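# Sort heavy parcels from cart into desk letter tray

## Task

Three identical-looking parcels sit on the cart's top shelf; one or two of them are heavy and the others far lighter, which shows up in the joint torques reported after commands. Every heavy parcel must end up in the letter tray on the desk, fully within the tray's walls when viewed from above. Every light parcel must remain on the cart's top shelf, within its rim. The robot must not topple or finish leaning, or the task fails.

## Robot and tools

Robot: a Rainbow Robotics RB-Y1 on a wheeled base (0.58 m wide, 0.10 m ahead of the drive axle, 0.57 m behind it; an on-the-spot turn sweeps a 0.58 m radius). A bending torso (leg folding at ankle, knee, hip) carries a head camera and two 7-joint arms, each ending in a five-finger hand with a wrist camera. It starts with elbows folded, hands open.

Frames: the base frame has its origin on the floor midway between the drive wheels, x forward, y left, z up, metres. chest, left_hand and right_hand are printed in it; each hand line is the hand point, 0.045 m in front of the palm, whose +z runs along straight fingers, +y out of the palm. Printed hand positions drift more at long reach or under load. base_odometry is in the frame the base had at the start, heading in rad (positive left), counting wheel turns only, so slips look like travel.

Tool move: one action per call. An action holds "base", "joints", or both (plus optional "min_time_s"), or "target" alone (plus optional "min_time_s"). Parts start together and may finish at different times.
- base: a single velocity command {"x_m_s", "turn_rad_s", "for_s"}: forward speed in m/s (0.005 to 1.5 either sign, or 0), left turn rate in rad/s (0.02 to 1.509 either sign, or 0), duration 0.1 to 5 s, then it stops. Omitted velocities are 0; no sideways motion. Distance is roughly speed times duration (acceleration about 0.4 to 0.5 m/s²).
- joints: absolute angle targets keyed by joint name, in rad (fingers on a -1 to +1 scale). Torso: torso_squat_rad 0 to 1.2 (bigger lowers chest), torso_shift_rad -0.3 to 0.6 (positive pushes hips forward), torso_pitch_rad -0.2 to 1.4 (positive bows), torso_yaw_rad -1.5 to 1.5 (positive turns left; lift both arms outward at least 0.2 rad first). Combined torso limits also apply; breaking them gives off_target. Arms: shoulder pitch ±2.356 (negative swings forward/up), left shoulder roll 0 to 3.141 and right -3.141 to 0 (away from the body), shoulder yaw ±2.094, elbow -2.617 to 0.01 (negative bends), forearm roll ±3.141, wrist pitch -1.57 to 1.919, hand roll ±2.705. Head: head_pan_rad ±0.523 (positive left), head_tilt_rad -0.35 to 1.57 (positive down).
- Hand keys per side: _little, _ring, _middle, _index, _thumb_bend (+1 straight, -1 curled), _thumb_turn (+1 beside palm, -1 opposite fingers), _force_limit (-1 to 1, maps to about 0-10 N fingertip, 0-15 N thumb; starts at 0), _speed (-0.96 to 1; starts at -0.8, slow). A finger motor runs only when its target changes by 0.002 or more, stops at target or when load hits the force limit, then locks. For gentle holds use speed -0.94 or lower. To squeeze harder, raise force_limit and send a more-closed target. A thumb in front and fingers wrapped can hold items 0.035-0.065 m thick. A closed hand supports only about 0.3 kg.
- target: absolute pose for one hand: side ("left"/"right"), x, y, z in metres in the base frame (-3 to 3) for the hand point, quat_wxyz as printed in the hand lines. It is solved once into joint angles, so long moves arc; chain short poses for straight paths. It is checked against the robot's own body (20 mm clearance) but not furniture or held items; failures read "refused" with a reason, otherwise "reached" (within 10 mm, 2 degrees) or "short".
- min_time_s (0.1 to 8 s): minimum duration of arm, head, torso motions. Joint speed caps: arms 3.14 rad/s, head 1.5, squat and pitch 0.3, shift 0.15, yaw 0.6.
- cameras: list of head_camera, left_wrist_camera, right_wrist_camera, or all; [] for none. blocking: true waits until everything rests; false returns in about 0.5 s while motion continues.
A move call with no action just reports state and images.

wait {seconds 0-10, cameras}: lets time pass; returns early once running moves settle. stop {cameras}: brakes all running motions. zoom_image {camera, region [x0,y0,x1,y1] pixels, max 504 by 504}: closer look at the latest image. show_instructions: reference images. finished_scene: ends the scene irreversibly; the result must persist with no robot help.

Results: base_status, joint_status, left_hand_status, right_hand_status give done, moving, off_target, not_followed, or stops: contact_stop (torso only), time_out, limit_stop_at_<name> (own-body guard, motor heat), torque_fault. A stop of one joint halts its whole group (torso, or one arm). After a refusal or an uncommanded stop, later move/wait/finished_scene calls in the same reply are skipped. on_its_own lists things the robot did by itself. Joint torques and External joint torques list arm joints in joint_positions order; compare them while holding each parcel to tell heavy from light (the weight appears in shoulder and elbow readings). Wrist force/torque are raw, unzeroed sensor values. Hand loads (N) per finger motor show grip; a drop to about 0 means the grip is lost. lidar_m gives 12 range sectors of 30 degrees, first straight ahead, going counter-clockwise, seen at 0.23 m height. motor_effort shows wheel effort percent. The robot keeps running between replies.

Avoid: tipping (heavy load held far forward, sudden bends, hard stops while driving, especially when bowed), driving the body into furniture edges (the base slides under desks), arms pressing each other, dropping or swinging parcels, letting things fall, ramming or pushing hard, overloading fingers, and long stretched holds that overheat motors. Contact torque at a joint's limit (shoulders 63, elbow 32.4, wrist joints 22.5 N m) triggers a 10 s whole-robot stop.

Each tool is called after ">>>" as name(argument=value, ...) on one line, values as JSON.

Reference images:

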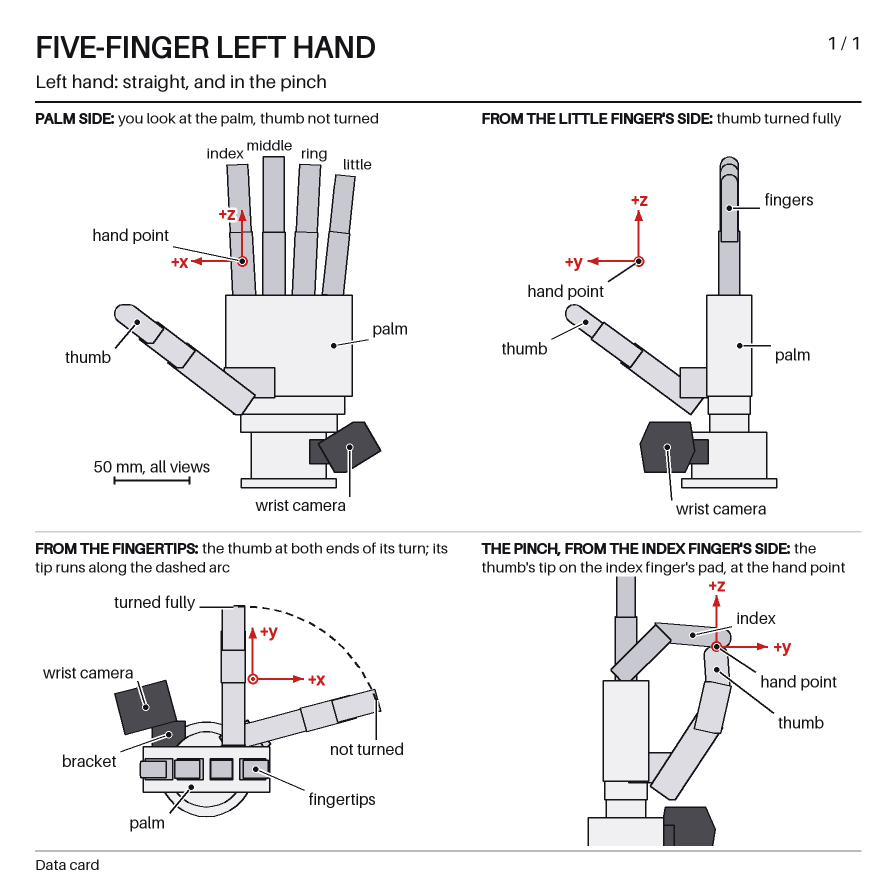

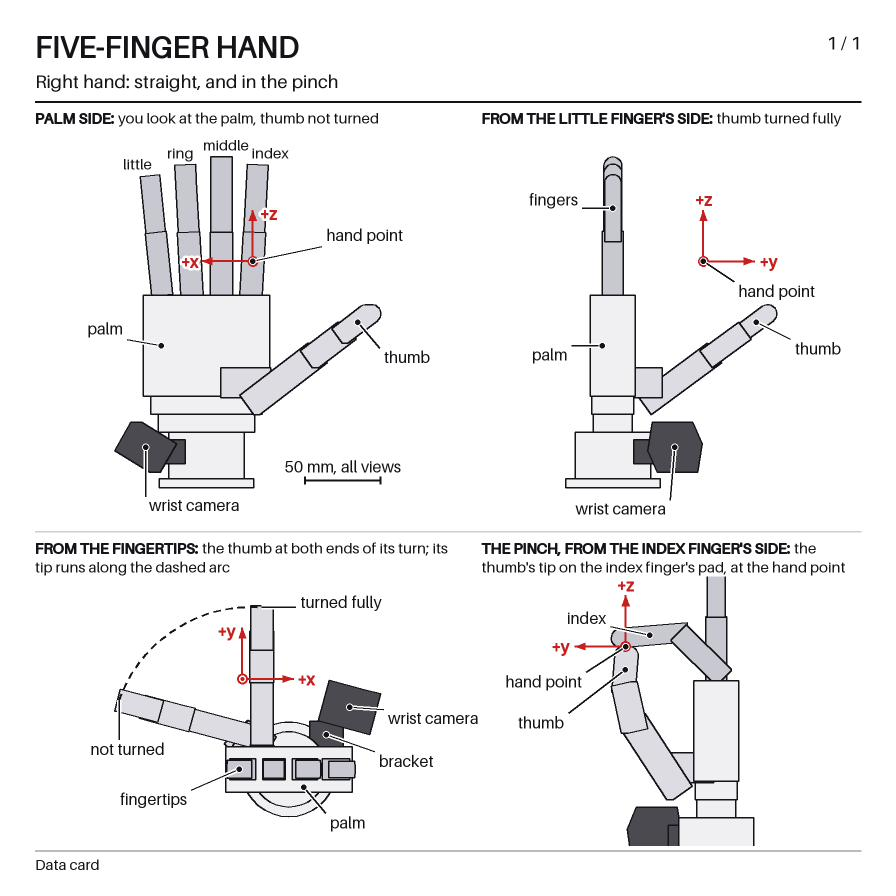

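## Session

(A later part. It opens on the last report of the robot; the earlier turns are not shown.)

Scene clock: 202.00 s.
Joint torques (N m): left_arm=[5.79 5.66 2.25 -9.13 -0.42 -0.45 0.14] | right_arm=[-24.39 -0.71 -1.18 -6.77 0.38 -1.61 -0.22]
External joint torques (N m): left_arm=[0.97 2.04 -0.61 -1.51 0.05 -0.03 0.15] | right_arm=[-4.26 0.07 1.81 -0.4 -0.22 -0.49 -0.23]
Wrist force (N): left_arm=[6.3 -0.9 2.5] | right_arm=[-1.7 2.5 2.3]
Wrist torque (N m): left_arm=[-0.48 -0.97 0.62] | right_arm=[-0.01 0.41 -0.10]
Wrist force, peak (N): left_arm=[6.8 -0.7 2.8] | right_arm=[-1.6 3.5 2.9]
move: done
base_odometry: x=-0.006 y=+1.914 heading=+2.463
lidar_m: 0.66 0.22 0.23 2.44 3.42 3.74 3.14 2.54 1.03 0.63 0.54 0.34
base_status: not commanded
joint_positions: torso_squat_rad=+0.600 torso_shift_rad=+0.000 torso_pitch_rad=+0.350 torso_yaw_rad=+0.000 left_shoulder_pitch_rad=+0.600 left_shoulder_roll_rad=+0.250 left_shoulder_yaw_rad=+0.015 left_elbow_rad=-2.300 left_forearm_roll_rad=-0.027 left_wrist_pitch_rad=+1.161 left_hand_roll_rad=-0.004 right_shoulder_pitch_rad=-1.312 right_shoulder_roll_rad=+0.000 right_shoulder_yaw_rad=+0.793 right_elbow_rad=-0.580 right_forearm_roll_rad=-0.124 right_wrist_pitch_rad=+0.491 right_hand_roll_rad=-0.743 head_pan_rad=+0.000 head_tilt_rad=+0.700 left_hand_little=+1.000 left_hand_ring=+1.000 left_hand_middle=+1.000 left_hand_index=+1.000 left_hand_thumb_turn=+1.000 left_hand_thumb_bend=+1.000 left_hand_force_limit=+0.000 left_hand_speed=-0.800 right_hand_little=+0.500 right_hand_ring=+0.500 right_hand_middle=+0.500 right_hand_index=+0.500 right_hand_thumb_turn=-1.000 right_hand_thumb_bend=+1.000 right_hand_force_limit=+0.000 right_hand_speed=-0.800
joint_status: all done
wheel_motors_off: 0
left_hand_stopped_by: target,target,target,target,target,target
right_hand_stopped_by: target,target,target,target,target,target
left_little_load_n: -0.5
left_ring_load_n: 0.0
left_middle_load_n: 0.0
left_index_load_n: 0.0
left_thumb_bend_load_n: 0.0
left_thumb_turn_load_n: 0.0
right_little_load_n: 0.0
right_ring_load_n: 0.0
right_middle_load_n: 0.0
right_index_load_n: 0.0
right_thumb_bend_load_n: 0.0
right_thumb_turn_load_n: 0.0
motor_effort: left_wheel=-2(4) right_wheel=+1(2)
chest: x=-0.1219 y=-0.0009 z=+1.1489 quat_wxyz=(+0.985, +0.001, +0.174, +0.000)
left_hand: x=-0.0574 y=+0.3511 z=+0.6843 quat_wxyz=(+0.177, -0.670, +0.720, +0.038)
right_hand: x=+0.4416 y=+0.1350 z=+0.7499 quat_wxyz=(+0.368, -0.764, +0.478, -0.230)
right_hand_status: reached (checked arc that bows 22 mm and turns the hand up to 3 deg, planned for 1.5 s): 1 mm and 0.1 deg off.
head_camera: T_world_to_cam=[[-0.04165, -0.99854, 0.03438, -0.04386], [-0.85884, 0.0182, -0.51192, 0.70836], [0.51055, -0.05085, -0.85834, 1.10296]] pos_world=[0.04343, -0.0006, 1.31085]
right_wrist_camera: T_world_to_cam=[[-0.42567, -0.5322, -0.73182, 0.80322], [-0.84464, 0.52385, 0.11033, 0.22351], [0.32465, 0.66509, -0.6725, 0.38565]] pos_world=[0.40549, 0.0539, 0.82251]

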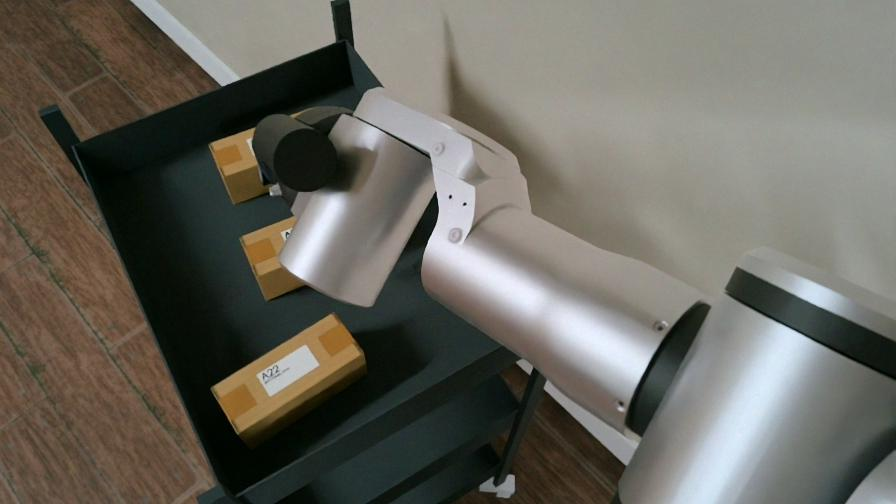

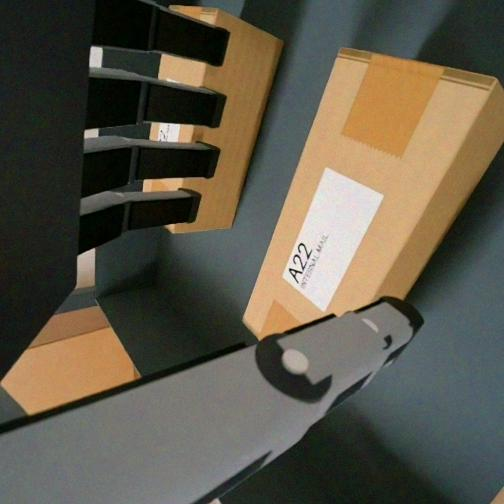

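>>> move(target={"side": "right", "x": 0.4388, "y": 0.1392, "z": 0.84, "quat_wxyz": [0.3673, -0.7649, 0.4779, -0.2295]}, min_time_s=1.5)

>>> move(joints={"torso_squat_rad": 0.75}, min_time_s=2, cameras=["head_camera"])

Scene clock: 210.43 s.
Joint torques (N m): left_arm=[5.7 5.57 2.21 -9.26 -0.46 -0.29 0.32] | right_arm=[-23.65 -2.83 -6.24 -8.8 0.57 -1.42 -0.11]
External joint torques (N m): left_arm=[0.88 1.96 -0.65 -1.65 0 0.12 0.32] | right_arm=[-3.18 -1.29 -0.75 -2.03 -0.31 -0.26 -0.12]
Wrist force (N): left_arm=[6.4 -0.9 2.4] | right_arm=[-1.4 2.4 2.7]
Wrist torque (N m): left_arm=[-0.47 -1.00 0.64] | right_arm=[-0.07 0.33 0.00]
Wrist force, peak (N): left_arm=[6.8 -1.2 3.0] | right_arm=[-2.2 2.7 3.0]
move: done
base_odometry: x=-0.006 y=+1.914 heading=+2.463
lidar_m: 0.67 0.21 0.23 2.40 3.43 3.73 3.15 2.52 1.02 0.62 0.54 0.34
base_status: not commanded
joint_positions: torso_squat_rad=+0.600 torso_shift_rad=+0.000 torso_pitch_rad=+0.350 torso_yaw_rad=+0.000 left_shoulder_pitch_rad=+0.600 left_shoulder_roll_rad=+0.250 left_shoulder_yaw_rad=+0.015 left_elbow_rad=-2.300 left_forearm_roll_rad=-0.027 left_wrist_pitch_rad=+1.161 left_hand_roll_rad=-0.004 right_shoulder_pitch_rad=-1.312 right_shoulder_roll_rad=-0.153 right_shoulder_yaw_rad=+0.768 right_elbow_rad=-1.056 right_forearm_roll_rad=-0.226 right_wrist_pitch_rad=+0.872 right_hand_roll_rad=-0.694 head_pan_rad=+0.000 head_tilt_rad=+0.700 left_hand_little=+1.000 left_hand_ring=+1.000 left_hand_middle=+1.000 left_hand_index=+1.000 left_hand_thumb_turn=+1.000 left_hand_thumb_bend=+1.000 left_hand_force_limit=+0.000 left_hand_speed=-0.800 right_hand_little=+0.500 right_hand_ring=+0.500 right_hand_middle=+0.500 right_hand_index=+0.500 right_hand_thumb_turn=-1.000 right_hand_thumb_bend=+1.000 right_hand_force_limit=+0.000 right_hand_speed=-0.800
joint_status: all done
wheel_motors_off: 0
left_hand_stopped_by: target,target,target,target,target,target
right_hand_stopped_by: target,target,target,target,target,target
left_little_load_n: 0.0
left_ring_load_n: 0.0
left_middle_load_n: 0.0
left_index_load_n: 0.0
left_thumb_bend_load_n: 0.0
left_thumb_turn_load_n: 0.0
right_little_load_n: 0.0
right_ring_load_n: 0.0
right_middle_load_n: 0.0
right_index_load_n: 0.0
right_thumb_bend_load_n: 0.0
right_thumb_turn_load_n: 0.0
motor_effort: left_wheel=-3(3) right_wheel=+0(2)
chest: x=-0.1219 y=-0.0009 z=+1.1489 quat_wxyz=(+0.985, +0.001, +0.174, +0.000)
left_hand: x=-0.0574 y=+0.3511 z=+0.6843 quat_wxyz=(+0.177, -0.670, +0.720, +0.038)
right_hand: x=+0.4385 y=+0.1392 z=+0.8396 quat_wxyz=(+0.367, -0.765, +0.478, -0.229)
right_hand_status: reached (checked arc that bows 18 mm and turns the hand up to 3 deg, planned for 1.5 s): 0 mm and 0.1 deg off.
pictures: none

Scene clock: 212.73 s.
Joint torques (N m): left_arm=[5.79 5.95 2.27 -9.28 -0.5 -0.48 0.13] | right_arm=[-23.82 -1.98 -6.36 -9.09 0.83 -1.34 0.43]
External joint torques (N m): left_arm=[0.97 2.34 -0.59 -1.67 -0.04 -0.06 0.14] | right_arm=[-3.36 -0.44 -0.87 -2.32 -0.04 -0.18 0.42]
Wrist force (N): left_arm=[6.3 -0.5 2.3] | right_arm=[-1.7 2.3 1.8]
Wrist torque (N m): left_arm=[-0.39 -0.96 0.62] | right_arm=[-0.03 0.40 -0.05]
Wrist force, peak (N): left_arm=[6.6 -0.7 2.9] | right_arm=[-1.6 2.4 3.3]
move: done
base_odometry: x=-0.006 y=+1.914 heading=+2.463
lidar_m: 0.67 0.22 0.22 2.41 3.42 3.73 3.14 2.54 1.02 0.62 0.54 0.35
base_status: not commanded
joint_positions: torso_squat_rad=+0.750 torso_shift_rad=+0.000 torso_pitch_rad=+0.350 torso_yaw_rad=+0.000 left_shoulder_pitch_rad=+0.600 left_shoulder_roll_rad=+0.250 left_shoulder_yaw_rad=+0.015 left_elbow_rad=-2.300 left_forearm_roll_rad=-0.027 left_wrist_pitch_rad=+1.161 left_hand_roll_rad=-0.004 right_shoulder_pitch_rad=-1.312 right_shoulder_roll_rad=-0.153 right_shoulder_yaw_rad=+0.768 right_elbow_rad=-1.056 right_forearm_roll_rad=-0.226 right_wrist_pitch_rad=+0.872 right_hand_roll_rad=-0.694 head_pan_rad=+0.000 head_tilt_rad=+0.700 left_hand_little=+1.000 left_hand_ring=+1.000 left_hand_middle=+1.000 left_hand_index=+1.000 left_hand_thumb_turn=+1.000 left_hand_thumb_bend=+1.000 left_hand_force_limit=+0.000 left_hand_speed=-0.800 right_hand_little=+0.500 right_hand_ring=+0.500 right_hand_middle=+0.500 right_hand_index=+0.500 right_hand_thumb_turn=-1.000 right_hand_thumb_bend=+1.000 right_hand_force_limit=+0.000 right_hand_speed=-0.800
joint_status: all done
wheel_motors_off: 0
left_hand_stopped_by: target,target,target,target,target,target
right_hand_stopped_by: target,target,target,target,target,target
left_little_load_n: 0.0
left_ring_load_n: 0.0
left_middle_load_n: 0.0
left_index_load_n: 0.0
left_thumb_bend_load_n: 0.0
left_thumb_turn_load_n: 0.0
right_little_load_n: 0.0
right_ring_load_n: -0.5
right_middle_load_n: -0.5
right_index_load_n: 0.0
right_thumb_bend_load_n: 0.0
right_thumb_turn_load_n: 0.0
motor_effort: left_wheel=-2(3) right_wheel=+0(2)
chest: x=-0.1219 y=-0.0008 z=+1.0834 quat_wxyz=(+0.985, +0.001, +0.174, +0.000)
left_hand: x=-0.0574 y=+0.3511 z=+0.6188 quat_wxyz=(+0.177, -0.670, +0.720, +0.038)
right_hand: x=+0.4385 y=+0.1392 z=+0.7741 quat_wxyz=(+0.367, -0.765, +0.478, -0.229)
head_camera: T_world_to_cam=[[-0.04165, -0.99854, 0.03438, -0.0415], [-0.8588, 0.0182, -0.51199, 0.67487], [0.51062, -0.05085, -0.8583, 1.0466]] pos_world=[0.04343, -0.0005, 1.24525]

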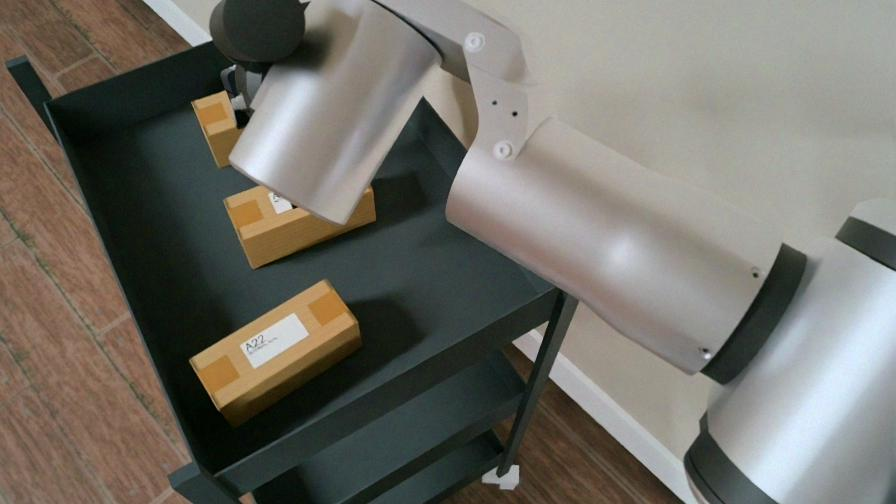

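>>> move(target={"side": "right", "x": 0.4388, "y": 0.1392, "z": 0.735, "quat_wxyz": [0.3673, -0.7649, 0.4779, -0.2295]}, min_time_s=1.5, cameras=["right_wrist_camera"])

Scene clock: 216.17 s.
Joint torques (N m): left_arm=[6.03 5.7 2.16 -9.18 -0.53 -0.28 0.24] | right_arm=[-21.3 0.48 -3.82 -6.72 1.1 -1.83 -0.15]
External joint torques (N m): left_arm=[1.21 2.09 -0.7 -1.57 -0.07 0.13 0.25] | right_arm=[-1.06 1.51 0.9 0.07 0.3 -0.69 -0.16]
Wrist force (N): left_arm=[6.4 -1.0 2.3] | right_arm=[-1.7 2.9 2.7]
Wrist torque (N m): left_arm=[-0.48 -0.99 0.63] | right_arm=[0.00 0.36 -0.10]
Wrist force, peak (N): left_arm=[6.9 -0.8 2.1] | right_arm=[-1.6 3.2 3.2]
move: done
base_odometry: x=-0.006 y=+1.914 heading=+2.463
lidar_m: 0.67 0.21 0.23 2.40 3.42 3.73 3.15 2.53 1.01 0.62 0.54 0.35
base_status: not commanded
joint_positions: torso_squat_rad=+0.750 torso_shift_rad=+0.000 torso_pitch_rad=+0.350 torso_yaw_rad=+0.000 left_shoulder_pitch_rad=+0.600 left_shoulder_roll_rad=+0.250 left_shoulder_yaw_rad=+0.015 left_elbow_rad=-2.300 left_forearm_roll_rad=-0.027 left_wrist_pitch_rad=+1.161 left_hand_roll_rad=-0.004 right_shoulder_pitch_rad=-1.289 right_shoulder_roll_rad=-0.104 right_shoulder_yaw_rad=+0.789 right_elbow_rad=-0.911 right_forearm_roll_rad=-0.174 right_wrist_pitch_rad=+0.739 right_hand_roll_rad=-0.719 head_pan_rad=+0.000 head_tilt_rad=+0.700 left_hand_little=+1.000 left_hand_ring=+1.000 left_hand_middle=+1.000 left_hand_index=+1.000 left_hand_thumb_turn=+1.000 left_hand_thumb_bend=+1.000 left_hand_force_limit=+0.000 left_hand_speed=-0.800 right_hand_little=+0.500 right_hand_ring=+0.500 right_hand_middle=+0.500 right_hand_index=+0.500 right_hand_thumb_turn=-1.000 right_hand_thumb_bend=+1.000 right_hand_force_limit=+0.000 right_hand_speed=-0.800
joint_status: all done
wheel_motors_off: 0
left_hand_stopped_by: target,target,target,target,target,target
right_hand_stopped_by: target,target,target,target,target,target
left_little_load_n: 0.0
left_ring_load_n: 0.0
left_middle_load_n: 0.0
left_index_load_n: 0.0
left_thumb_bend_load_n: 0.0
left_thumb_turn_load_n: 0.0
right_little_load_n: 0.0
right_ring_load_n: 0.0
right_middle_load_n: 0.0
right_index_load_n: 0.0
right_thumb_bend_load_n: 0.0
right_thumb_turn_load_n: 0.0
motor_effort: left_wheel=-2(3) right_wheel=+0(1)
chest: x=-0.1219 y=-0.0008 z=+1.0834 quat_wxyz=(+0.985, +0.001, +0.174, +0.000)
left_hand: x=-0.0574 y=+0.3511 z=+0.6188 quat_wxyz=(+0.177, -0.670, +0.720, +0.038)
right_hand: x=+0.4389 y=+0.1390 z=+0.7352 quat_wxyz=(+0.367, -0.764, +0.478, -0.230)
right_hand_status: reached (checked arc that bows 5 mm and turns the hand up to 1 deg, planned for 1.5 s): 0 mm and 0.0 deg off.
right_wrist_camera: T_world_to_cam=[[-0.42636, -0.53338, -0.73056, 0.79296], [-0.84456, 0.52397, 0.11035, 0.22076], [0.32393, 0.66405, -0.67387, 0.37553]] pos_world=[0.40289, 0.0579, 0.80801]

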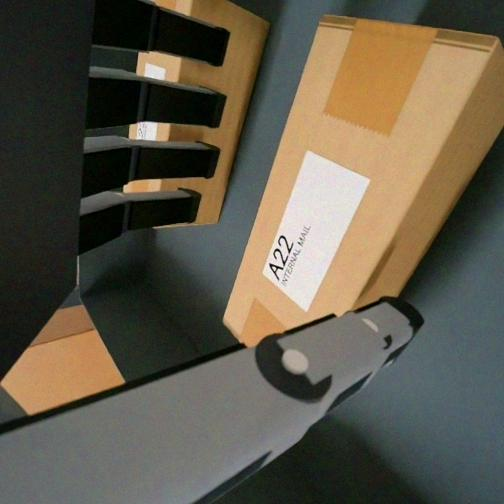

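>>> move(target={"side": "right", "x": 0.438, "y": 0.138, "z": 0.700, "quat_wxyz": [0.3673, -0.7649, 0.4779, -0.2295]}, min_time_s=1.5, cameras=["right_wrist_camera", "head_camera"])

Scene clock: 221.20 s.
Joint torques (N m): left_arm=[5.72 5.97 2.44 -9.15 -0.49 -0.42 0.18] | right_arm=[-21.19 0.14 -2.25 -6.77 0.78 -1.94 -0.29]
External joint torques (N m): left_arm=[0.9 2.35 -0.42 -1.54 -0.03 -0.01 0.19] | right_arm=[-1.15 0.81 1.54 -0.14 0.07 -0.83 -0.29]
Wrist force (N): left_arm=[6.7 -0.9 2.7] | right_arm=[-1.5 2.5 2.2]
Wrist torque (N m): left_arm=[-0.48 -1.02 0.64] | right_arm=[-0.06 0.36 -0.11]
Wrist force, peak (N): left_arm=[7.0 -0.9 2.3] | right_arm=[-2.3 3.0 2.5]
move: done
base_odometry: x=-0.006 y=+1.914 heading=+2.463
lidar_m: 0.65 0.21 0.23 2.40 3.43 3.73 3.16 2.50 1.02 0.62 0.54 0.34
base_status: not commanded
joint_positions: torso_squat_rad=+0.750 torso_shift_rad=+0.000 torso_pitch_rad=+0.350 torso_yaw_rad=+0.000 left_shoulder_pitch_rad=+0.600 left_shoulder_roll_rad=+0.250 left_shoulder_yaw_rad=+0.015 left_elbow_rad=-2.300 left_forearm_roll_rad=-0.027 left_wrist_pitch_rad=+1.161 left_hand_roll_rad=-0.004 right_shoulder_pitch_rad=-1.284 right_shoulder_roll_rad=-0.046 right_shoulder_yaw_rad=+0.802 right_elbow_rad=-0.738 right_forearm_roll_rad=-0.127 right_wrist_pitch_rad=+0.599 right_hand_roll_rad=-0.747 head_pan_rad=+0.000 head_tilt_rad=+0.700 left_hand_little=+1.000 left_hand_ring=+1.000 left_hand_middle=+1.000 left_hand_index=+1.000 left_hand_thumb_turn=+1.000 left_hand_thumb_bend=+1.000 left_hand_force_limit=+0.000 left_hand_speed=-0.800 right_hand_little=+0.500 right_hand_ring=+0.500 right_hand_middle=+0.500 right_hand_index=+0.500 right_hand_thumb_turn=-1.000 right_hand_thumb_bend=+1.000 right_hand_force_limit=+0.000 right_hand_speed=-0.800
joint_status: all done
wheel_motors_off: 0
left_hand_stopped_by: target,target,target,target,target,target
right_hand_stopped_by: target,target,target,target,target,target
left_little_load_n: 0.0
left_ring_load_n: 0.0
left_middle_load_n: 0.0
left_index_load_n: 0.0
left_thumb_bend_load_n: 0.0
left_thumb_turn_load_n: 0.0
right_little_load_n: 0.0
right_ring_load_n: 0.0
right_middle_load_n: 0.0
right_index_load_n: 0.0
right_thumb_bend_load_n: 0.0
right_thumb_turn_load_n: 0.0
motor_effort: left_wheel=-2(4) right_wheel=+1(2)
chest: x=-0.1219 y=-0.0008 z=+1.0834 quat_wxyz=(+0.985, +0.001, +0.174, +0.000)
left_hand: x=-0.0574 y=+0.3511 z=+0.6188 quat_wxyz=(+0.177, -0.670, +0.720, +0.038)
right_hand: x=+0.4379 y=+0.1376 z=+0.7003 quat_wxyz=(+0.368, -0.764, +0.478, -0.230)
right_hand_status: reached (checked arc that bows 6 mm and turns the hand up to 1 deg, planned for 1.5 s): 1 mm and 0.1 deg off.
pictures: head_camera, right_wrist_camera
head_camera: T_world_to_cam=[[-0.04165, -0.99854, 0.03438, -0.0415], [-0.8588, 0.0182, -0.51199, 0.67487], [0.51062, -0.05085, -0.8583, 1.0466]] pos_world=[0.04343, -0.0005, 1.24525]
right_wrist_camera: T_world_to_cam=[[-0.42587, -0.53305, -0.73109, 0.76649], [-0.84458, 0.52403, 0.10989, 0.22472], [0.32453, 0.66426, -0.67337, 0.3526]] pos_world=[0.40179, 0.0566, 0.77311]

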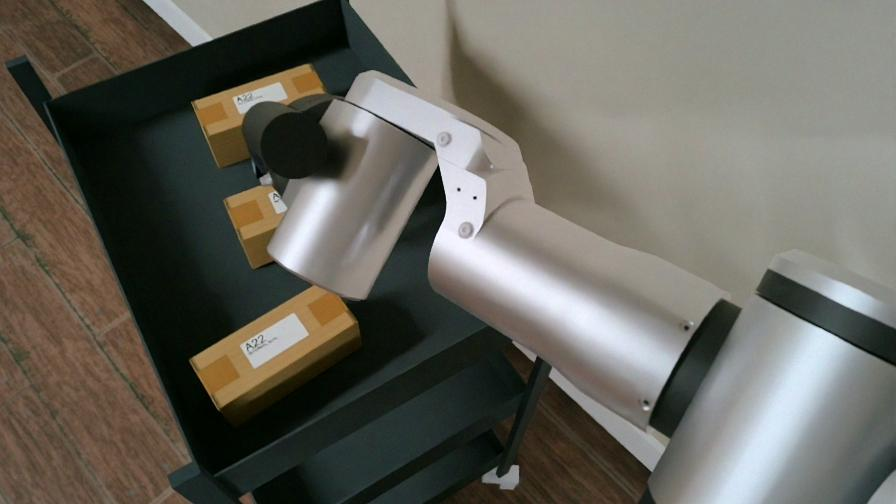

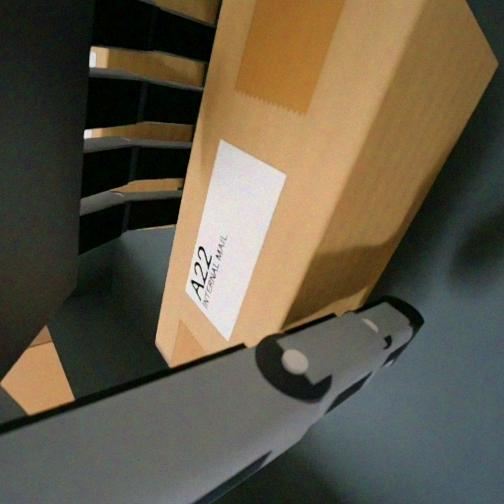

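>>> move(joints={"right_hand_speed": -0.94, "right_hand_force_limit": -0.4, "right_hand_index": -0.4, "right_hand_middle": -0.4, "right_hand_ring": -0.4, "right_hand_little": -0.4}, cameras=["right_wrist_camera"])

Scene clock: 229.60 s.
Joint torques (N m): left_arm=[6.04 5.89 2.09 -9.4 -0.47 -0.48 0.25] | right_arm=[-20.75 0.34 -2.4 -6.7 0.82 -1.68 -0.32]
External joint torques (N m): left_arm=[1.22 2.28 -0.78 -1.78 -0.01 -0.07 0.26] | right_arm=[-0.72 1 1.4 -0.08 0.12 -0.57 -0.33]
Wrist force (N): left_arm=[6.5 -1.1 2.4] | right_arm=[-1.6 2.3 1.9]
Wrist torque (N m): left_arm=[-0.48 -0.99 0.63] | right_arm=[0.06 0.34 -0.11]
Wrist force, peak (N): left_arm=[6.8 -0.9 2.7] | right_arm=[-1.7 2.7 3.5]
move: off_target
base_odometry: x=-0.006 y=+1.914 heading=+2.463
lidar_m: 0.66 0.21 0.23 2.40 3.43 3.73 3.14 2.53 1.03 0.61 0.54 0.34
base_status: not commanded
joint_positions: torso_squat_rad=+0.750 torso_shift_rad=+0.000 torso_pitch_rad=+0.350 torso_yaw_rad=+0.000 left_shoulder_pitch_rad=+0.600 left_shoulder_roll_rad=+0.250 left_shoulder_yaw_rad=+0.015 left_elbow_rad=-2.300 left_forearm_roll_rad=-0.027 left_wrist_pitch_rad=+1.161 left_hand_roll_rad=-0.004 right_shoulder_pitch_rad=-1.284 right_shoulder_roll_rad=-0.046 right_shoulder_yaw_rad=+0.802 right_elbow_rad=-0.738 right_forearm_roll_rad=-0.127 right_wrist_pitch_rad=+0.599 right_hand_roll_rad=-0.747 head_pan_rad=+0.000 head_tilt_rad=+0.700 left_hand_little=+1.000 left_hand_ring=+1.000 left_hand_middle=+1.000 left_hand_index=+1.000 left_hand_thumb_turn=+1.000 left_hand_thumb_bend=+1.000 left_hand_force_limit=+0.000 left_hand_speed=-0.800 right_hand_little=-0.159 right_hand_ring=-0.080 right_hand_middle=-0.040 right_hand_index=-0.080 right_hand_thumb_turn=-1.000 right_hand_thumb_bend=+1.000 right_hand_force_limit=-0.400 right_hand_speed=-0.940
joint_status: right_hand_little off_target (ended at -0.159, target -0.400); right_hand_ring off_target (ended at -0.080, target -0.400); right_hand_middle off_target (ended at -0.040, target -0.400); right_hand_index off_target (ended at -0.080, target -0.400); the others done
wheel_motors_off: 0
left_hand_stopped_by: target,target,target,target,target,target
right_hand_stopped_by: force,force,force,force,target,target
left_little_load_n: 0.0
left_ring_load_n: 0.0
left_middle_load_n: 0.0
left_index_load_n: 0.0
left_thumb_bend_load_n: 0.0
left_thumb_turn_load_n: 0.0
right_little_load_n: 3.5
right_ring_load_n: 2.0
right_middle_load_n: 2.5
right_index_load_n: 4.0
right_thumb_bend_load_n: 0.5
right_thumb_turn_load_n: 2.0
motor_effort: left_wheel=-2(4) right_wheel=+0(2)
chest: x=-0.1219 y=-0.0008 z=+1.0834 quat_wxyz=(+0.985, +0.001, +0.174, +0.000)
left_hand: x=-0.0574 y=+0.3511 z=+0.6188 quat_wxyz=(+0.177, -0.670, +0.720, +0.038)
right_hand: x=+0.4379 y=+0.1376 z=+0.7003 quat_wxyz=(+0.368, -0.764, +0.478, -0.230)
right_wrist_camera: T_world_to_cam=[[-0.42587, -0.53305, -0.73109, 0.76653], [-0.84458, 0.52403, 0.10989, 0.22481], [0.32453, 0.66426, -0.67337, 0.35257]] pos_world=[0.40189, 0.0566, 0.77311]

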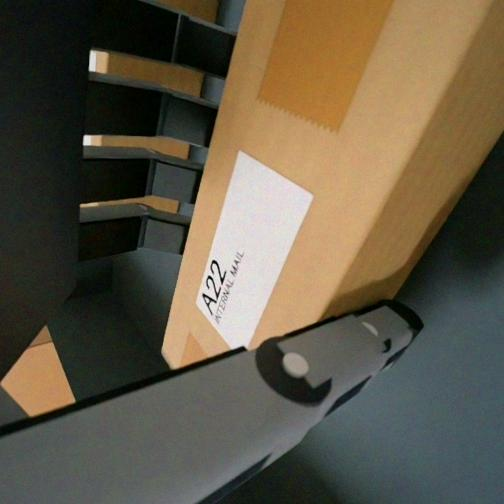

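>>> move(target={"side": "right", "x": 0.438, "y": 0.138, "z": 0.725, "quat_wxyz": [0.3673, -0.7649, 0.4779, -0.2295]}, min_time_s=2, cameras=["right_wrist_camera", "head_camera"])

Scene clock: 234.90 s.
Joint torques (N m): left_arm=[5.96 5.74 2.6 -9.24 -0.45 -0.39 0.2] | right_arm=[-24.84 -2.82 -5.21 -8.88 0.34 -1.22 0.21]
External joint torques (N m): left_arm=[1.14 2.13 -0.27 -1.63 0.01 0.02 0.21] | right_arm=[-4.65 -1.88 -0.75 -2.14 -0.43 -0.09 0.21]
Wrist force (N): left_arm=[6.5 -1.2 2.4] | right_arm=[-1.4 2.6 3.0]
Wrist torque (N m): left_arm=[-0.50 -0.99 0.66] | right_arm=[-0.05 0.31 0.02]
Wrist force, peak (N): left_arm=[6.8 -0.5 2.6] | right_arm=[-1.3 3.0 3.6]
move: done
base_odometry: x=-0.006 y=+1.914 heading=+2.463
lidar_m: 0.65 0.21 0.22 2.41 3.43 3.72 3.14 2.54 1.01 0.60 0.54 0.36
base_status: not commanded
joint_positions: torso_squat_rad=+0.750 torso_shift_rad=+0.000 torso_pitch_rad=+0.350 torso_yaw_rad=+0.000 left_shoulder_pitch_rad=+0.600 left_shoulder_roll_rad=+0.250 left_shoulder_yaw_rad=+0.015 left_elbow_rad=-2.300 left_forearm_roll_rad=-0.027 left_wrist_pitch_rad=+1.161 left_hand_roll_rad=-0.004 right_shoulder_pitch_rad=-1.287 right_shoulder_roll_rad=-0.088 right_shoulder_yaw_rad=+0.794 right_elbow_rad=-0.860 right_forearm_roll_rad=-0.167 right_wrist_pitch_rad=+0.699 right_hand_roll_rad=-0.721 head_pan_rad=+0.000 head_tilt_rad=+0.700 left_hand_little=+1.000 left_hand_ring=+1.000 left_hand_middle=+1.000 left_hand_index=+1.000 left_hand_thumb_turn=+1.000 left_hand_thumb_bend=+1.000 left_hand_force_limit=+0.000 left_hand_speed=-0.800 right_hand_little=-0.160 right_hand_ring=-0.080 right_hand_middle=-0.041 right_hand_index=-0.080 right_hand_thumb_turn=-1.000 right_hand_thumb_bend=+1.000 right_hand_force_limit=-0.400 right_hand_speed=-0.940
joint_status: all done
wheel_motors_off: 0
left_hand_stopped_by: target,target,target,target,target,target
right_hand_stopped_by: force,force,force,force,target,target
left_little_load_n: 0.0
left_ring_load_n: 0.0
left_middle_load_n: 0.0
left_index_load_n: 0.0
left_thumb_bend_load_n: 0.0
left_thumb_turn_load_n: 0.0
right_little_load_n: 0.0
right_ring_load_n: 0.0
right_middle_load_n: 0.0
right_index_load_n: 0.0
right_thumb_bend_load_n: 0.0
right_thumb_turn_load_n: 0.0
motor_effort: left_wheel=-3(4) right_wheel=+1(2)
chest: x=-0.1219 y=-0.0008 z=+1.0834 quat_wxyz=(+0.985, +0.001, +0.174, +0.000)
left_hand: x=-0.0574 y=+0.3511 z=+0.6188 quat_wxyz=(+0.177, -0.670, +0.720, +0.038)
right_hand: x=+0.4382 y=+0.1384 z=+0.7237 quat_wxyz=(+0.366, -0.765, +0.478, -0.228)
right_hand_status: reached (checked arc that bows 4 mm and turns the hand up to 1 deg, planned for 2.0 s): 1 mm and 0.2 deg off.
pictures: head_camera, right_wrist_camera
head_camera: T_world_to_cam=[[-0.04165, -0.99854, 0.03438, -0.0415], [-0.8588, 0.0182, -0.51199, 0.67487], [0.51062, -0.05085, -0.8583, 1.0466]] pos_world=[0.04343, -0.0005, 1.24525]
right_wrist_camera: T_world_to_cam=[[-0.42849, -0.53529, -0.72792, 0.78321], [-0.84471, 0.52329, 0.11243, 0.22037], [0.32073, 0.66306, -0.67638, 0.37179]] pos_world=[0.4025, 0.05741, 0.79681]

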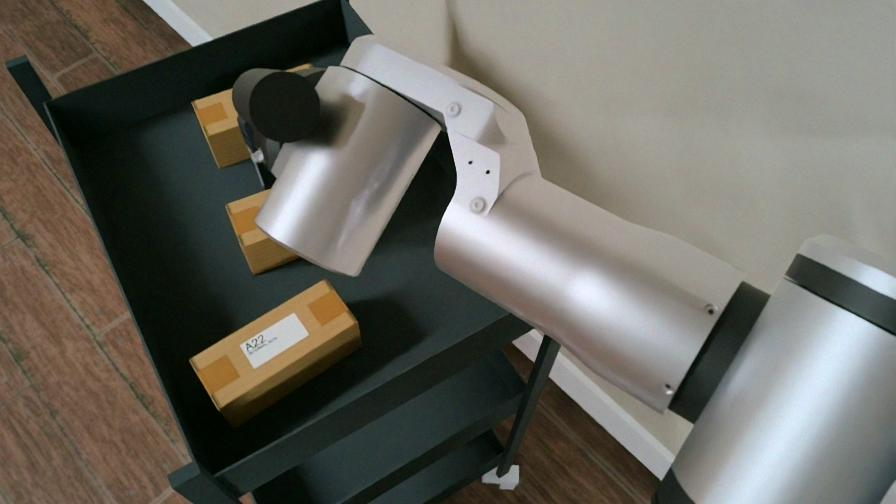

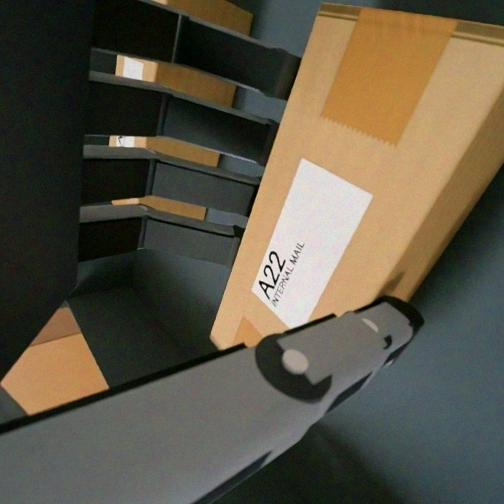

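>>> move(joints={"right_hand_speed": -0.8, "right_hand_index": 0.4, "right_hand_middle": 0.4, "right_hand_ring": 0.4, "right_hand_little": 0.4})

>>> move(target={"side": "right", "x": 0.4345, "y": 0.137, "z": 0.700, "quat_wxyz": [0.3673, -0.7649, 0.4779, -0.2295]}, min_time_s=1.5, cameras=["right_wrist_camera"])

>>> move(joints={"right_hand_speed": -0.94, "right_hand_force_limit": 0.0, "right_hand_index": -0.4, "right_hand_middle": -0.4, "right_hand_ring": -0.4, "right_hand_little": -0.4}, cameras=["right_wrist_camera"])

>>> wait(seconds=1)

Scene clock: 250.77 s.
Joint torques (N m): left_arm=[6.04 5.89 2.33 -9.32 -0.48 -0.4 0.18] | right_arm=[-24.78 -2.25 -5.74 -9.15 0.69 -1.25 0.25]
External joint torques (N m): left_arm=[1.22 2.28 -0.54 -1.7 -0.01 0.02 0.18] | right_arm=[-4.58 -1.32 -1.28 -2.4 -0.08 -0.12 0.24]
Wrist force (N): left_arm=[6.3 -0.9 2.6] | right_arm=[-1.8 2.5 2.6]
Wrist torque (N m): left_arm=[-0.48 -0.94 0.63] | right_arm=[-0.04 0.38 -0.03]
Wrist force, peak (N): left_arm=[6.8 -0.8 3.1] | right_arm=[-2.2 3.0 2.6]
move: done
base_odometry: x=-0.006 y=+1.914 heading=+2.463
lidar_m: 0.66 0.21 0.22 2.41 3.44 3.72 3.15 2.53 1.01 0.62 0.54 0.34
base_status: not commanded
joint_positions: torso_squat_rad=+0.750 torso_shift_rad=+0.000 torso_pitch_rad=+0.350 torso_yaw_rad=+0.000 left_shoulder_pitch_rad=+0.600 left_shoulder_roll_rad=+0.250 left_shoulder_yaw_rad=+0.015 left_elbow_rad=-2.300 left_forearm_roll_rad=-0.027 left_wrist_pitch_rad=+1.161 left_hand_roll_rad=-0.004 right_shoulder_pitch_rad=-1.287 right_shoulder_roll_rad=-0.088 right_shoulder_yaw_rad=+0.794 right_elbow_rad=-0.860 right_forearm_roll_rad=-0.167 right_wrist_pitch_rad=+0.699 right_hand_roll_rad=-0.721 head_pan_rad=+0.000 head_tilt_rad=+0.700 left_hand_little=+1.000 left_hand_ring=+1.000 left_hand_middle=+1.000 left_hand_index=+1.000 left_hand_thumb_turn=+1.000 left_hand_thumb_bend=+1.000 left_hand_force_limit=+0.000 left_hand_speed=-0.800 right_hand_little=+0.400 right_hand_ring=+0.400 right_hand_middle=+0.400 right_hand_index=+0.400 right_hand_thumb_turn=-1.000 right_hand_thumb_bend=+1.000 right_hand_force_limit=-0.400 right_hand_speed=-0.800
joint_status: all done
wheel_motors_off: 0
left_hand_stopped_by: target,target,target,target,target,target
right_hand_stopped_by: target,target,target,target,target,target
left_little_load_n: 0.0
left_ring_load_n: 0.0
left_middle_load_n: 0.0
left_index_load_n: 0.0
left_thumb_bend_load_n: 0.5
left_thumb_turn_load_n: 0.0
right_little_load_n: 0.0
right_ring_load_n: 0.0
right_middle_load_n: 0.0
right_index_load_n: 0.0
right_thumb_bend_load_n: 0.0
right_thumb_turn_load_n: 0.0
motor_effort: left_wheel=-3(4) right_wheel=+0(2)
chest: x=-0.1219 y=-0.0008 z=+1.0834 quat_wxyz=(+0.985, +0.001, +0.174, +0.000)
left_hand: x=-0.0574 y=+0.3511 z=+0.6188 quat_wxyz=(+0.177, -0.670, +0.720, +0.038)
right_hand: x=+0.4382 y=+0.1384 z=+0.7237 quat_wxyz=(+0.366, -0.765, +0.478, -0.228)
pictures: none

Scene clock: 252.60 s.
Joint torques (N m): left_arm=[5.87 6.13 2.36 -9.2 -0.5 -0.4 0.09] | right_arm=[-20.21 0.91 -1.89 -6.78 0.81 -1.63 -0.16]
External joint torques (N m): left_arm=[1.05 2.52 -0.51 -1.59 -0.03 0.02 0.1] | right_arm=[-0.35 1.44 2.13 -0.08 0.08 -0.52 -0.17]
Wrist force (N): left_arm=[6.5 -0.8 2.6] | right_arm=[-1.6 2.4 2.1]
Wrist torque (N m): left_arm=[-0.47 -0.99 0.63] | right_arm=[-0.03 0.36 -0.06]
Wrist force, peak (N): left_arm=[7.1 -1.2 2.2] | right_arm=[-1.9 2.8 2.9]
move: done
base_odometry: x=-0.006 y=+1.914 heading=+2.463
lidar_m: 0.66 0.21 0.23 2.39 3.43 3.73 3.15 2.53 1.01 0.62 0.54 0.34
base_status: not commanded
joint_positions: torso_squat_rad=+0.750 torso_shift_rad=+0.000 torso_pitch_rad=+0.350 torso_yaw_rad=+0.000 left_shoulder_pitch_rad=+0.600 left_shoulder_roll_rad=+0.250 left_shoulder_yaw_rad=+0.015 left_elbow_rad=-2.300 left_forearm_roll_rad=-0.027 left_wrist_pitch_rad=+1.161 left_hand_roll_rad=-0.004 right_shoulder_pitch_rad=-1.264 right_shoulder_roll_rad=-0.061 right_shoulder_yaw_rad=+0.807 right_elbow_rad=-0.787 right_forearm_roll_rad=-0.117 right_wrist_pitch_rad=+0.623 right_hand_roll_rad=-0.756 head_pan_rad=+0.000 head_tilt_rad=+0.700 left_hand_little=+1.000 left_hand_ring=+1.000 left_hand_middle=+1.000 left_hand_index=+1.000 left_hand_thumb_turn=+1.000 left_hand_thumb_bend=+1.000 left_hand_force_limit=+0.000 left_hand_speed=-0.800 right_hand_little=+0.400 right_hand_ring=+0.400 right_hand_middle=+0.400 right_hand_index=+0.400 right_hand_thumb_turn=-1.000 right_hand_thumb_bend=+1.000 right_hand_force_limit=-0.400 right_hand_speed=-0.800
joint_status: all done
wheel_motors_off: 0
left_hand_stopped_by: target,target,target,target,target,target
right_hand_stopped_by: target,target,target,target,target,target
left_little_load_n: 0.0
left_ring_load_n: 0.0
left_middle_load_n: 0.0
left_index_load_n: 0.0
left_thumb_bend_load_n: 0.0
left_thumb_turn_load_n: 0.0
right_little_load_n: 0.0
right_ring_load_n: 0.0
right_middle_load_n: 0.0
right_index_load_n: 0.0
right_thumb_bend_load_n: 0.0
right_thumb_turn_load_n: 0.0
motor_effort: left_wheel=-3(4) right_wheel=+1(1)
chest: x=-0.1219 y=-0.0008 z=+1.0834 quat_wxyz=(+0.985, +0.001, +0.174, +0.000)
left_hand: x=-0.0574 y=+0.3511 z=+0.6188 quat_wxyz=(+0.177, -0.670, +0.720, +0.038)
right_hand: x=+0.4341 y=+0.1364 z=+0.7005 quat_wxyz=(+0.367, -0.764, +0.478, -0.230)
right_hand_status: reached (checked arc that bows 3 mm and turns the hand up to 0 deg, planned for 1.5 s): 1 mm and 0.1 deg off.
right_wrist_camera: T_world_to_cam=[[-0.42591, -0.53333, -0.73086, 0.76423], [-0.84479, 0.52363, 0.1102, 0.22213], [0.32393, 0.66436, -0.67357, 0.35518]] pos_world=[0.39809, 0.0553, 0.77331]

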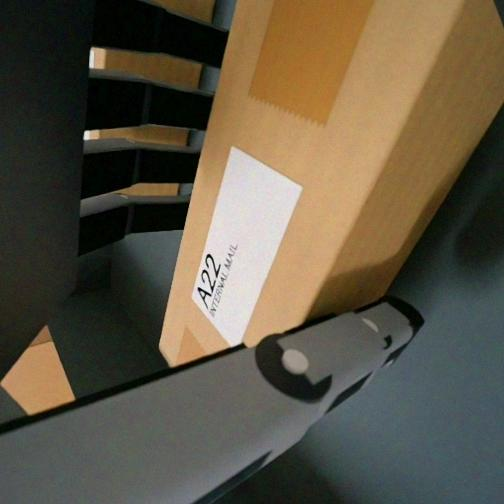

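Scene clock: 256.43 s.
Joint torques (N m): left_arm=[6.27 5.87 2.24 -9.13 -0.58 -0.42 0.13] | right_arm=[-20.61 0.75 -2.5 -6.98 1.09 -1.76 -0.09]
External joint torques (N m): left_arm=[1.45 2.26 -0.62 -1.52 -0.12 -0.01 0.14] | right_arm=[-0.76 1.28 1.51 -0.29 0.36 -0.66 -0.09]
Wrist force (N): left_arm=[6.4 -0.8 2.2] | right_arm=[-1.6 1.9 2.3]
Wrist torque (N m): left_arm=[-0.46 -0.97 0.63] | right_arm=[-0.01 0.31 -0.09]
Wrist force, peak (N): left_arm=[6.8 -0.5 2.6] | right_arm=[-1.9 2.7 3.5]
move: off_target
base_odometry: x=-0.006 y=+1.914 heading=+2.463
lidar_m: 0.65 0.21 0.24 2.40 3.42 3.73 3.15 2.53 1.02 0.61 0.53 0.35
base_status: not commanded
joint_positions: torso_squat_rad=+0.750 torso_shift_rad=+0.000 torso_pitch_rad=+0.350 torso_yaw_rad=+0.000 left_shoulder_pitch_rad=+0.600 left_shoulder_roll_rad=+0.250 left_shoulder_yaw_rad=+0.015 left_elbow_rad=-2.300 left_forearm_roll_rad=-0.027 left_wrist_pitch_rad=+1.161 left_hand_roll_rad=-0.004 right_shoulder_pitch_rad=-1.264 right_shoulder_roll_rad=-0.061 right_shoulder_yaw_rad=+0.807 right_elbow_rad=-0.787 right_forearm_roll_rad=-0.117 right_wrist_pitch_rad=+0.623 right_hand_roll_rad=-0.756 head_pan_rad=+0.000 head_tilt_rad=+0.700 left_hand_little=+1.000 left_hand_ring=+1.000 left_hand_middle=+1.000 left_hand_index=+1.000 left_hand_thumb_turn=+1.000 left_hand_thumb_bend=+1.000 left_hand_force_limit=+0.000 left_hand_speed=-0.800 right_hand_little=-0.186 right_hand_ring=-0.095 right_hand_middle=-0.049 right_hand_index=-0.089 right_hand_thumb_turn=-1.000 right_hand_thumb_bend=+1.000 right_hand_force_limit=+0.000 right_hand_speed=-0.940
joint_status: right_hand_little off_target (ended at -0.186, target -0.400); right_hand_ring off_target (ended at -0.095, target -0.400); right_hand_middle off_target (ended at -0.049, target -0.400); right_hand_index off_target (ended at -0.089, target -0.400); the others done
wheel_motors_off: 0
left_hand_stopped_by: target,target,target,target,target,target
right_hand_stopped_by: force,force,force,force,target,target
left_little_load_n: 0.0
left_ring_load_n: 0.0
left_middle_load_n: 0.0
left_index_load_n: 0.0
left_thumb_bend_load_n: 0.0
left_thumb_turn_load_n: 0.0
right_little_load_n: 5.0
right_ring_load_n: 3.0
right_middle_load_n: 3.5
right_index_load_n: 5.0
right_thumb_bend_load_n: 0.5
right_thumb_turn_load_n: 3.0
motor_effort: left_wheel=-3(4) right_wheel=+0(2)
chest: x=-0.1219 y=-0.0008 z=+1.0834 quat_wxyz=(+0.985, +0.001, +0.174, +0.000)
left_hand: x=-0.0574 y=+0.3511 z=+0.6188 quat_wxyz=(+0.177, -0.670, +0.720, +0.038)
right_hand: x=+0.4341 y=+0.1364 z=+0.7005 quat_wxyz=(+0.367, -0.764, +0.478, -0.230)
right_wrist_camera: T_world_to_cam=[[-0.42591, -0.53333, -0.73086, 0.76423], [-0.84479, 0.52363, 0.1102, 0.22213], [0.32393, 0.66436, -0.67357, 0.35518]] pos_world=[0.39809, 0.0553, 0.77331]

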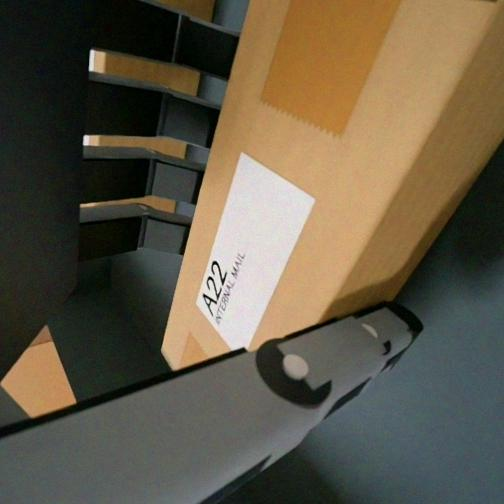

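Scene clock: 257.43 s.
Joint torques (N m): left_arm=[5.93 6.02 2.15 -9.11 -0.59 -0.39 0.16] | right_arm=[-20.18 0.68 -2.5 -7.07 0.82 -1.74 -0.22]
External joint torques (N m): left_arm=[1.11 2.41 -0.72 -1.5 -0.12 0.03 0.17] | right_arm=[-0.32 1.21 1.52 -0.37 0.09 -0.64 -0.22]
Wrist force (N): left_arm=[6.5 -0.8 2.1] | right_arm=[-1.6 1.2 1.8]
Wrist torque (N m): left_arm=[-0.43 -1.00 0.62] | right_arm=[-0.03 0.36 -0.11]
Wrist force, peak (N): left_arm=[6.8 -0.6 2.6] | right_arm=[-1.6 2.4 2.2]
base_odometry: x=-0.006 y=+1.914 heading=+2.463
lidar_m: 0.67 0.22 0.22 2.40 3.43 3.72 3.14 2.54 1.02 0.63 0.54 0.34
base_status: not commanded
joint_positions: torso_squat_rad=+0.750 torso_shift_rad=+0.000 torso_pitch_rad=+0.350 torso_yaw_rad=+0.000 left_shoulder_pitch_rad=+0.600 left_shoulder_roll_rad=+0.250 left_shoulder_yaw_rad=+0.015 left_elbow_rad=-2.300 left_forearm_roll_rad=-0.027 left_wrist_pitch_rad=+1.161 left_hand_roll_rad=-0.004 right_shoulder_pitch_rad=-1.264 right_shoulder_roll_rad=-0.061 right_shoulder_yaw_rad=+0.807 right_elbow_rad=-0.787 right_forearm_roll_rad=-0.117 right_wrist_pitch_rad=+0.623 right_hand_roll_rad=-0.756 head_pan_rad=+0.000 head_tilt_rad=+0.700 left_hand_little=+1.000 left_hand_ring=+1.000 left_hand_middle=+1.000 left_hand_index=+1.000 left_hand_thumb_turn=+1.000 left_hand_thumb_bend=+1.000 left_hand_force_limit=+0.000 left_hand_speed=-0.800 right_hand_little=-0.186 right_hand_ring=-0.095 right_hand_middle=-0.049 right_hand_index=-0.089 right_hand_thumb_turn=-1.000 right_hand_thumb_bend=+1.000 right_hand_force_limit=+0.000 right_hand_speed=-0.940
joint_status: right_hand_little off_target (ended at -0.186, target -0.400); right_hand_ring off_target (ended at -0.095, target -0.400); right_hand_middle off_target (ended at -0.049, target -0.400); right_hand_index off_target (ended at -0.089, target -0.400); the others done
wheel_motors_off: 0
left_hand_stopped_by: target,target,target,target,target,target
right_hand_stopped_by: force,force,force,force,target,target
left_little_load_n: 0.0
left_ring_load_n: 0.0
left_middle_load_n: 0.0
left_index_load_n: 0.0
left_thumb_bend_load_n: 0.0
left_thumb_turn_load_n: 0.0
right_little_load_n: 5.0
right_ring_load_n: 3.0
right_middle_load_n: 3.5
right_index_load_n: 5.5
right_thumb_bend_load_n: 0.5
right_thumb_turn_load_n: 3.0
motor_effort: left_wheel=-3(4) right_wheel=+0(2)
chest: x=-0.1219 y=-0.0008 z=+1.0834 quat_wxyz=(+0.985, +0.001, +0.174, +0.000)
left_hand: x=-0.0574 y=+0.3511 z=+0.6188 quat_wxyz=(+0.177, -0.670, +0.720, +0.038)
right_hand: x=+0.4341 y=+0.1364 z=+0.7005 quat_wxyz=(+0.367, -0.764, +0.478, -0.230)
wait: 1.00 s; at rest by 0.27 s
pictures: none

>>> move(target={"side": "right", "x": 0.4341, "y": 0.1364, "z": 0.707, "quat_wxyz": [0.3673, -0.7649, 0.4779, -0.2295]}, min_time_s=2, cameras=["right_wrist_camera", "head_camera"])

Scene clock: 262.50 s.
Joint torques (N m): left_arm=[6.24 6.05 2.28 -9.16 -0.49 -0.39 0.13] | right_arm=[-24.87 -2.65 -5.67 -8.85 0.79 -1 0.22]
External joint torques (N m): left_arm=[1.42 2.43 -0.59 -1.55 -0.02 0.03 0.14] | right_arm=[-4.98 -2.06 -1.51 -2.13 0.05 0.1 0.22]
Wrist force (N): left_arm=[6.5 -0.7 2.4] | right_arm=[-1.8 3.2 3.1]
Wrist torque (N m): left_arm=[-0.43 -0.99 0.64] | right_arm=[-0.05 0.37 -0.01]
Wrist force, peak (N): left_arm=[6.8 -0.7 2.6] | right_arm=[-1.1 3.9 3.5]
move: done
base_odometry: x=-0.006 y=+1.914 heading=+2.463
lidar_m: 0.65 0.22 0.23 2.41 3.43 3.73 3.14 2.54 1.02 0.62 0.54 0.34
base_status: not commanded
joint_positions: torso_squat_rad=+0.750 torso_shift_rad=+0.000 torso_pitch_rad=+0.350 torso_yaw_rad=+0.000 left_shoulder_pitch_rad=+0.600 left_shoulder_roll_rad=+0.250 left_shoulder_yaw_rad=+0.015 left_elbow_rad=-2.300 left_forearm_roll_rad=-0.027 left_wrist_pitch_rad=+1.161 left_hand_roll_rad=-0.004 right_shoulder_pitch_rad=-1.265 right_shoulder_roll_rad=-0.071 right_shoulder_yaw_rad=+0.806 right_elbow_rad=-0.815 right_forearm_roll_rad=-0.129 right_wrist_pitch_rad=+0.647 right_hand_roll_rad=-0.748 head_pan_rad=+0.000 head_tilt_rad=+0.700 left_hand_little=+1.000 left_hand_ring=+1.000 left_hand_middle=+1.000 left_hand_index=+1.000 left_hand_thumb_turn=+1.000 left_hand_thumb_bend=+1.000 left_hand_force_limit=+0.000 left_hand_speed=-0.800 right_hand_little=-0.186 right_hand_ring=-0.095 right_hand_middle=-0.049 right_hand_index=-0.089 right_hand_thumb_turn=-1.000 right_hand_thumb_bend=+1.000 right_hand_force_limit=+0.000 right_hand_speed=-0.940
joint_status: all done
wheel_motors_off: 0
left_hand_stopped_by: target,target,target,target,target,target
right_hand_stopped_by: force,force,force,force,target,target
left_little_load_n: 0.0
left_ring_load_n: 0.0
left_middle_load_n: 0.0
left_index_load_n: 0.0
left_thumb_bend_load_n: 0.0
left_thumb_turn_load_n: 0.0
right_little_load_n: 4.5
right_ring_load_n: 2.5
right_middle_load_n: 2.5
right_index_load_n: 5.0
right_thumb_bend_load_n: 0.5
right_thumb_turn_load_n: 3.0
motor_effort: left_wheel=-2(4) right_wheel=+1(2)
chest: x=-0.1219 y=-0.0008 z=+1.0834 quat_wxyz=(+0.985, +0.001, +0.174, +0.000)
left_hand: x=-0.0574 y=+0.3511 z=+0.6188 quat_wxyz=(+0.177, -0.670, +0.720, +0.038)
right_hand: x=+0.4340 y=+0.1366 z=+0.7058 quat_wxyz=(+0.367, -0.765, +0.478, -0.229)
right_hand_status: reached (checked arc that bows 1 mm and turns the hand up to 0 deg, planned for 2.0 s): 1 mm and 0.1 deg off.
pictures: head_camera, right_wrist_camera
head_camera: T_world_to_cam=[[-0.04165, -0.99854, 0.03438, -0.0415], [-0.8588, 0.0182, -0.51199, 0.67487], [0.51062, -0.05085, -0.8583, 1.0466]] pos_world=[0.04343, -0.0005, 1.24525]
right_wrist_camera: T_world_to_cam=[[-0.42733, -0.53414, -0.72944, 0.76788], [-0.84468, 0.52353, 0.11148, 0.22043], [0.32234, 0.66378, -0.6749, 0.36029]] pos_world=[0.39819, 0.0556, 0.77871]

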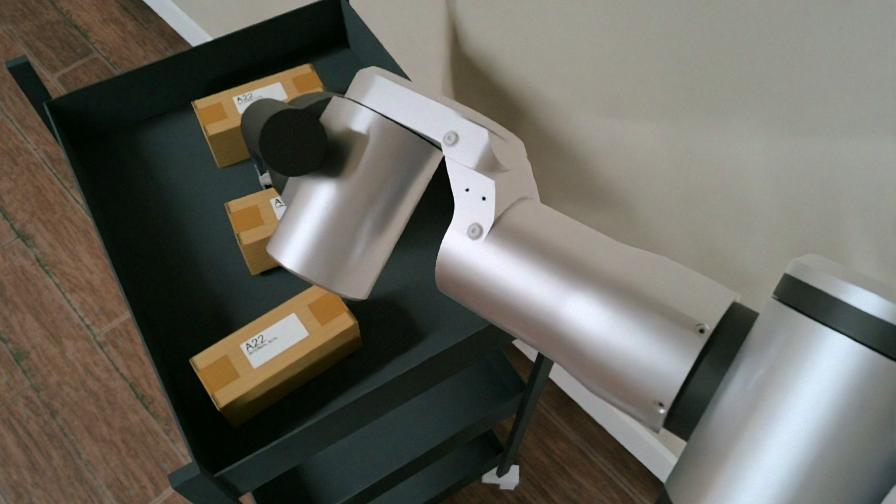

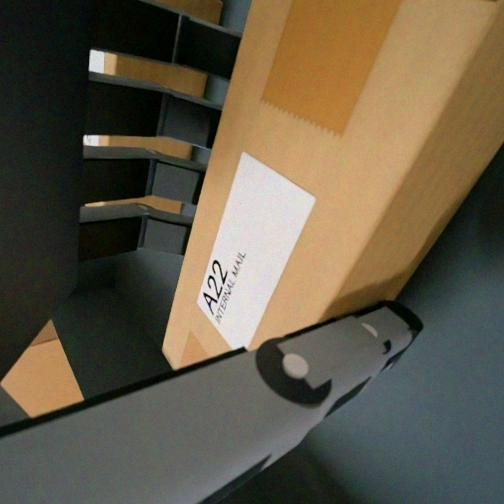

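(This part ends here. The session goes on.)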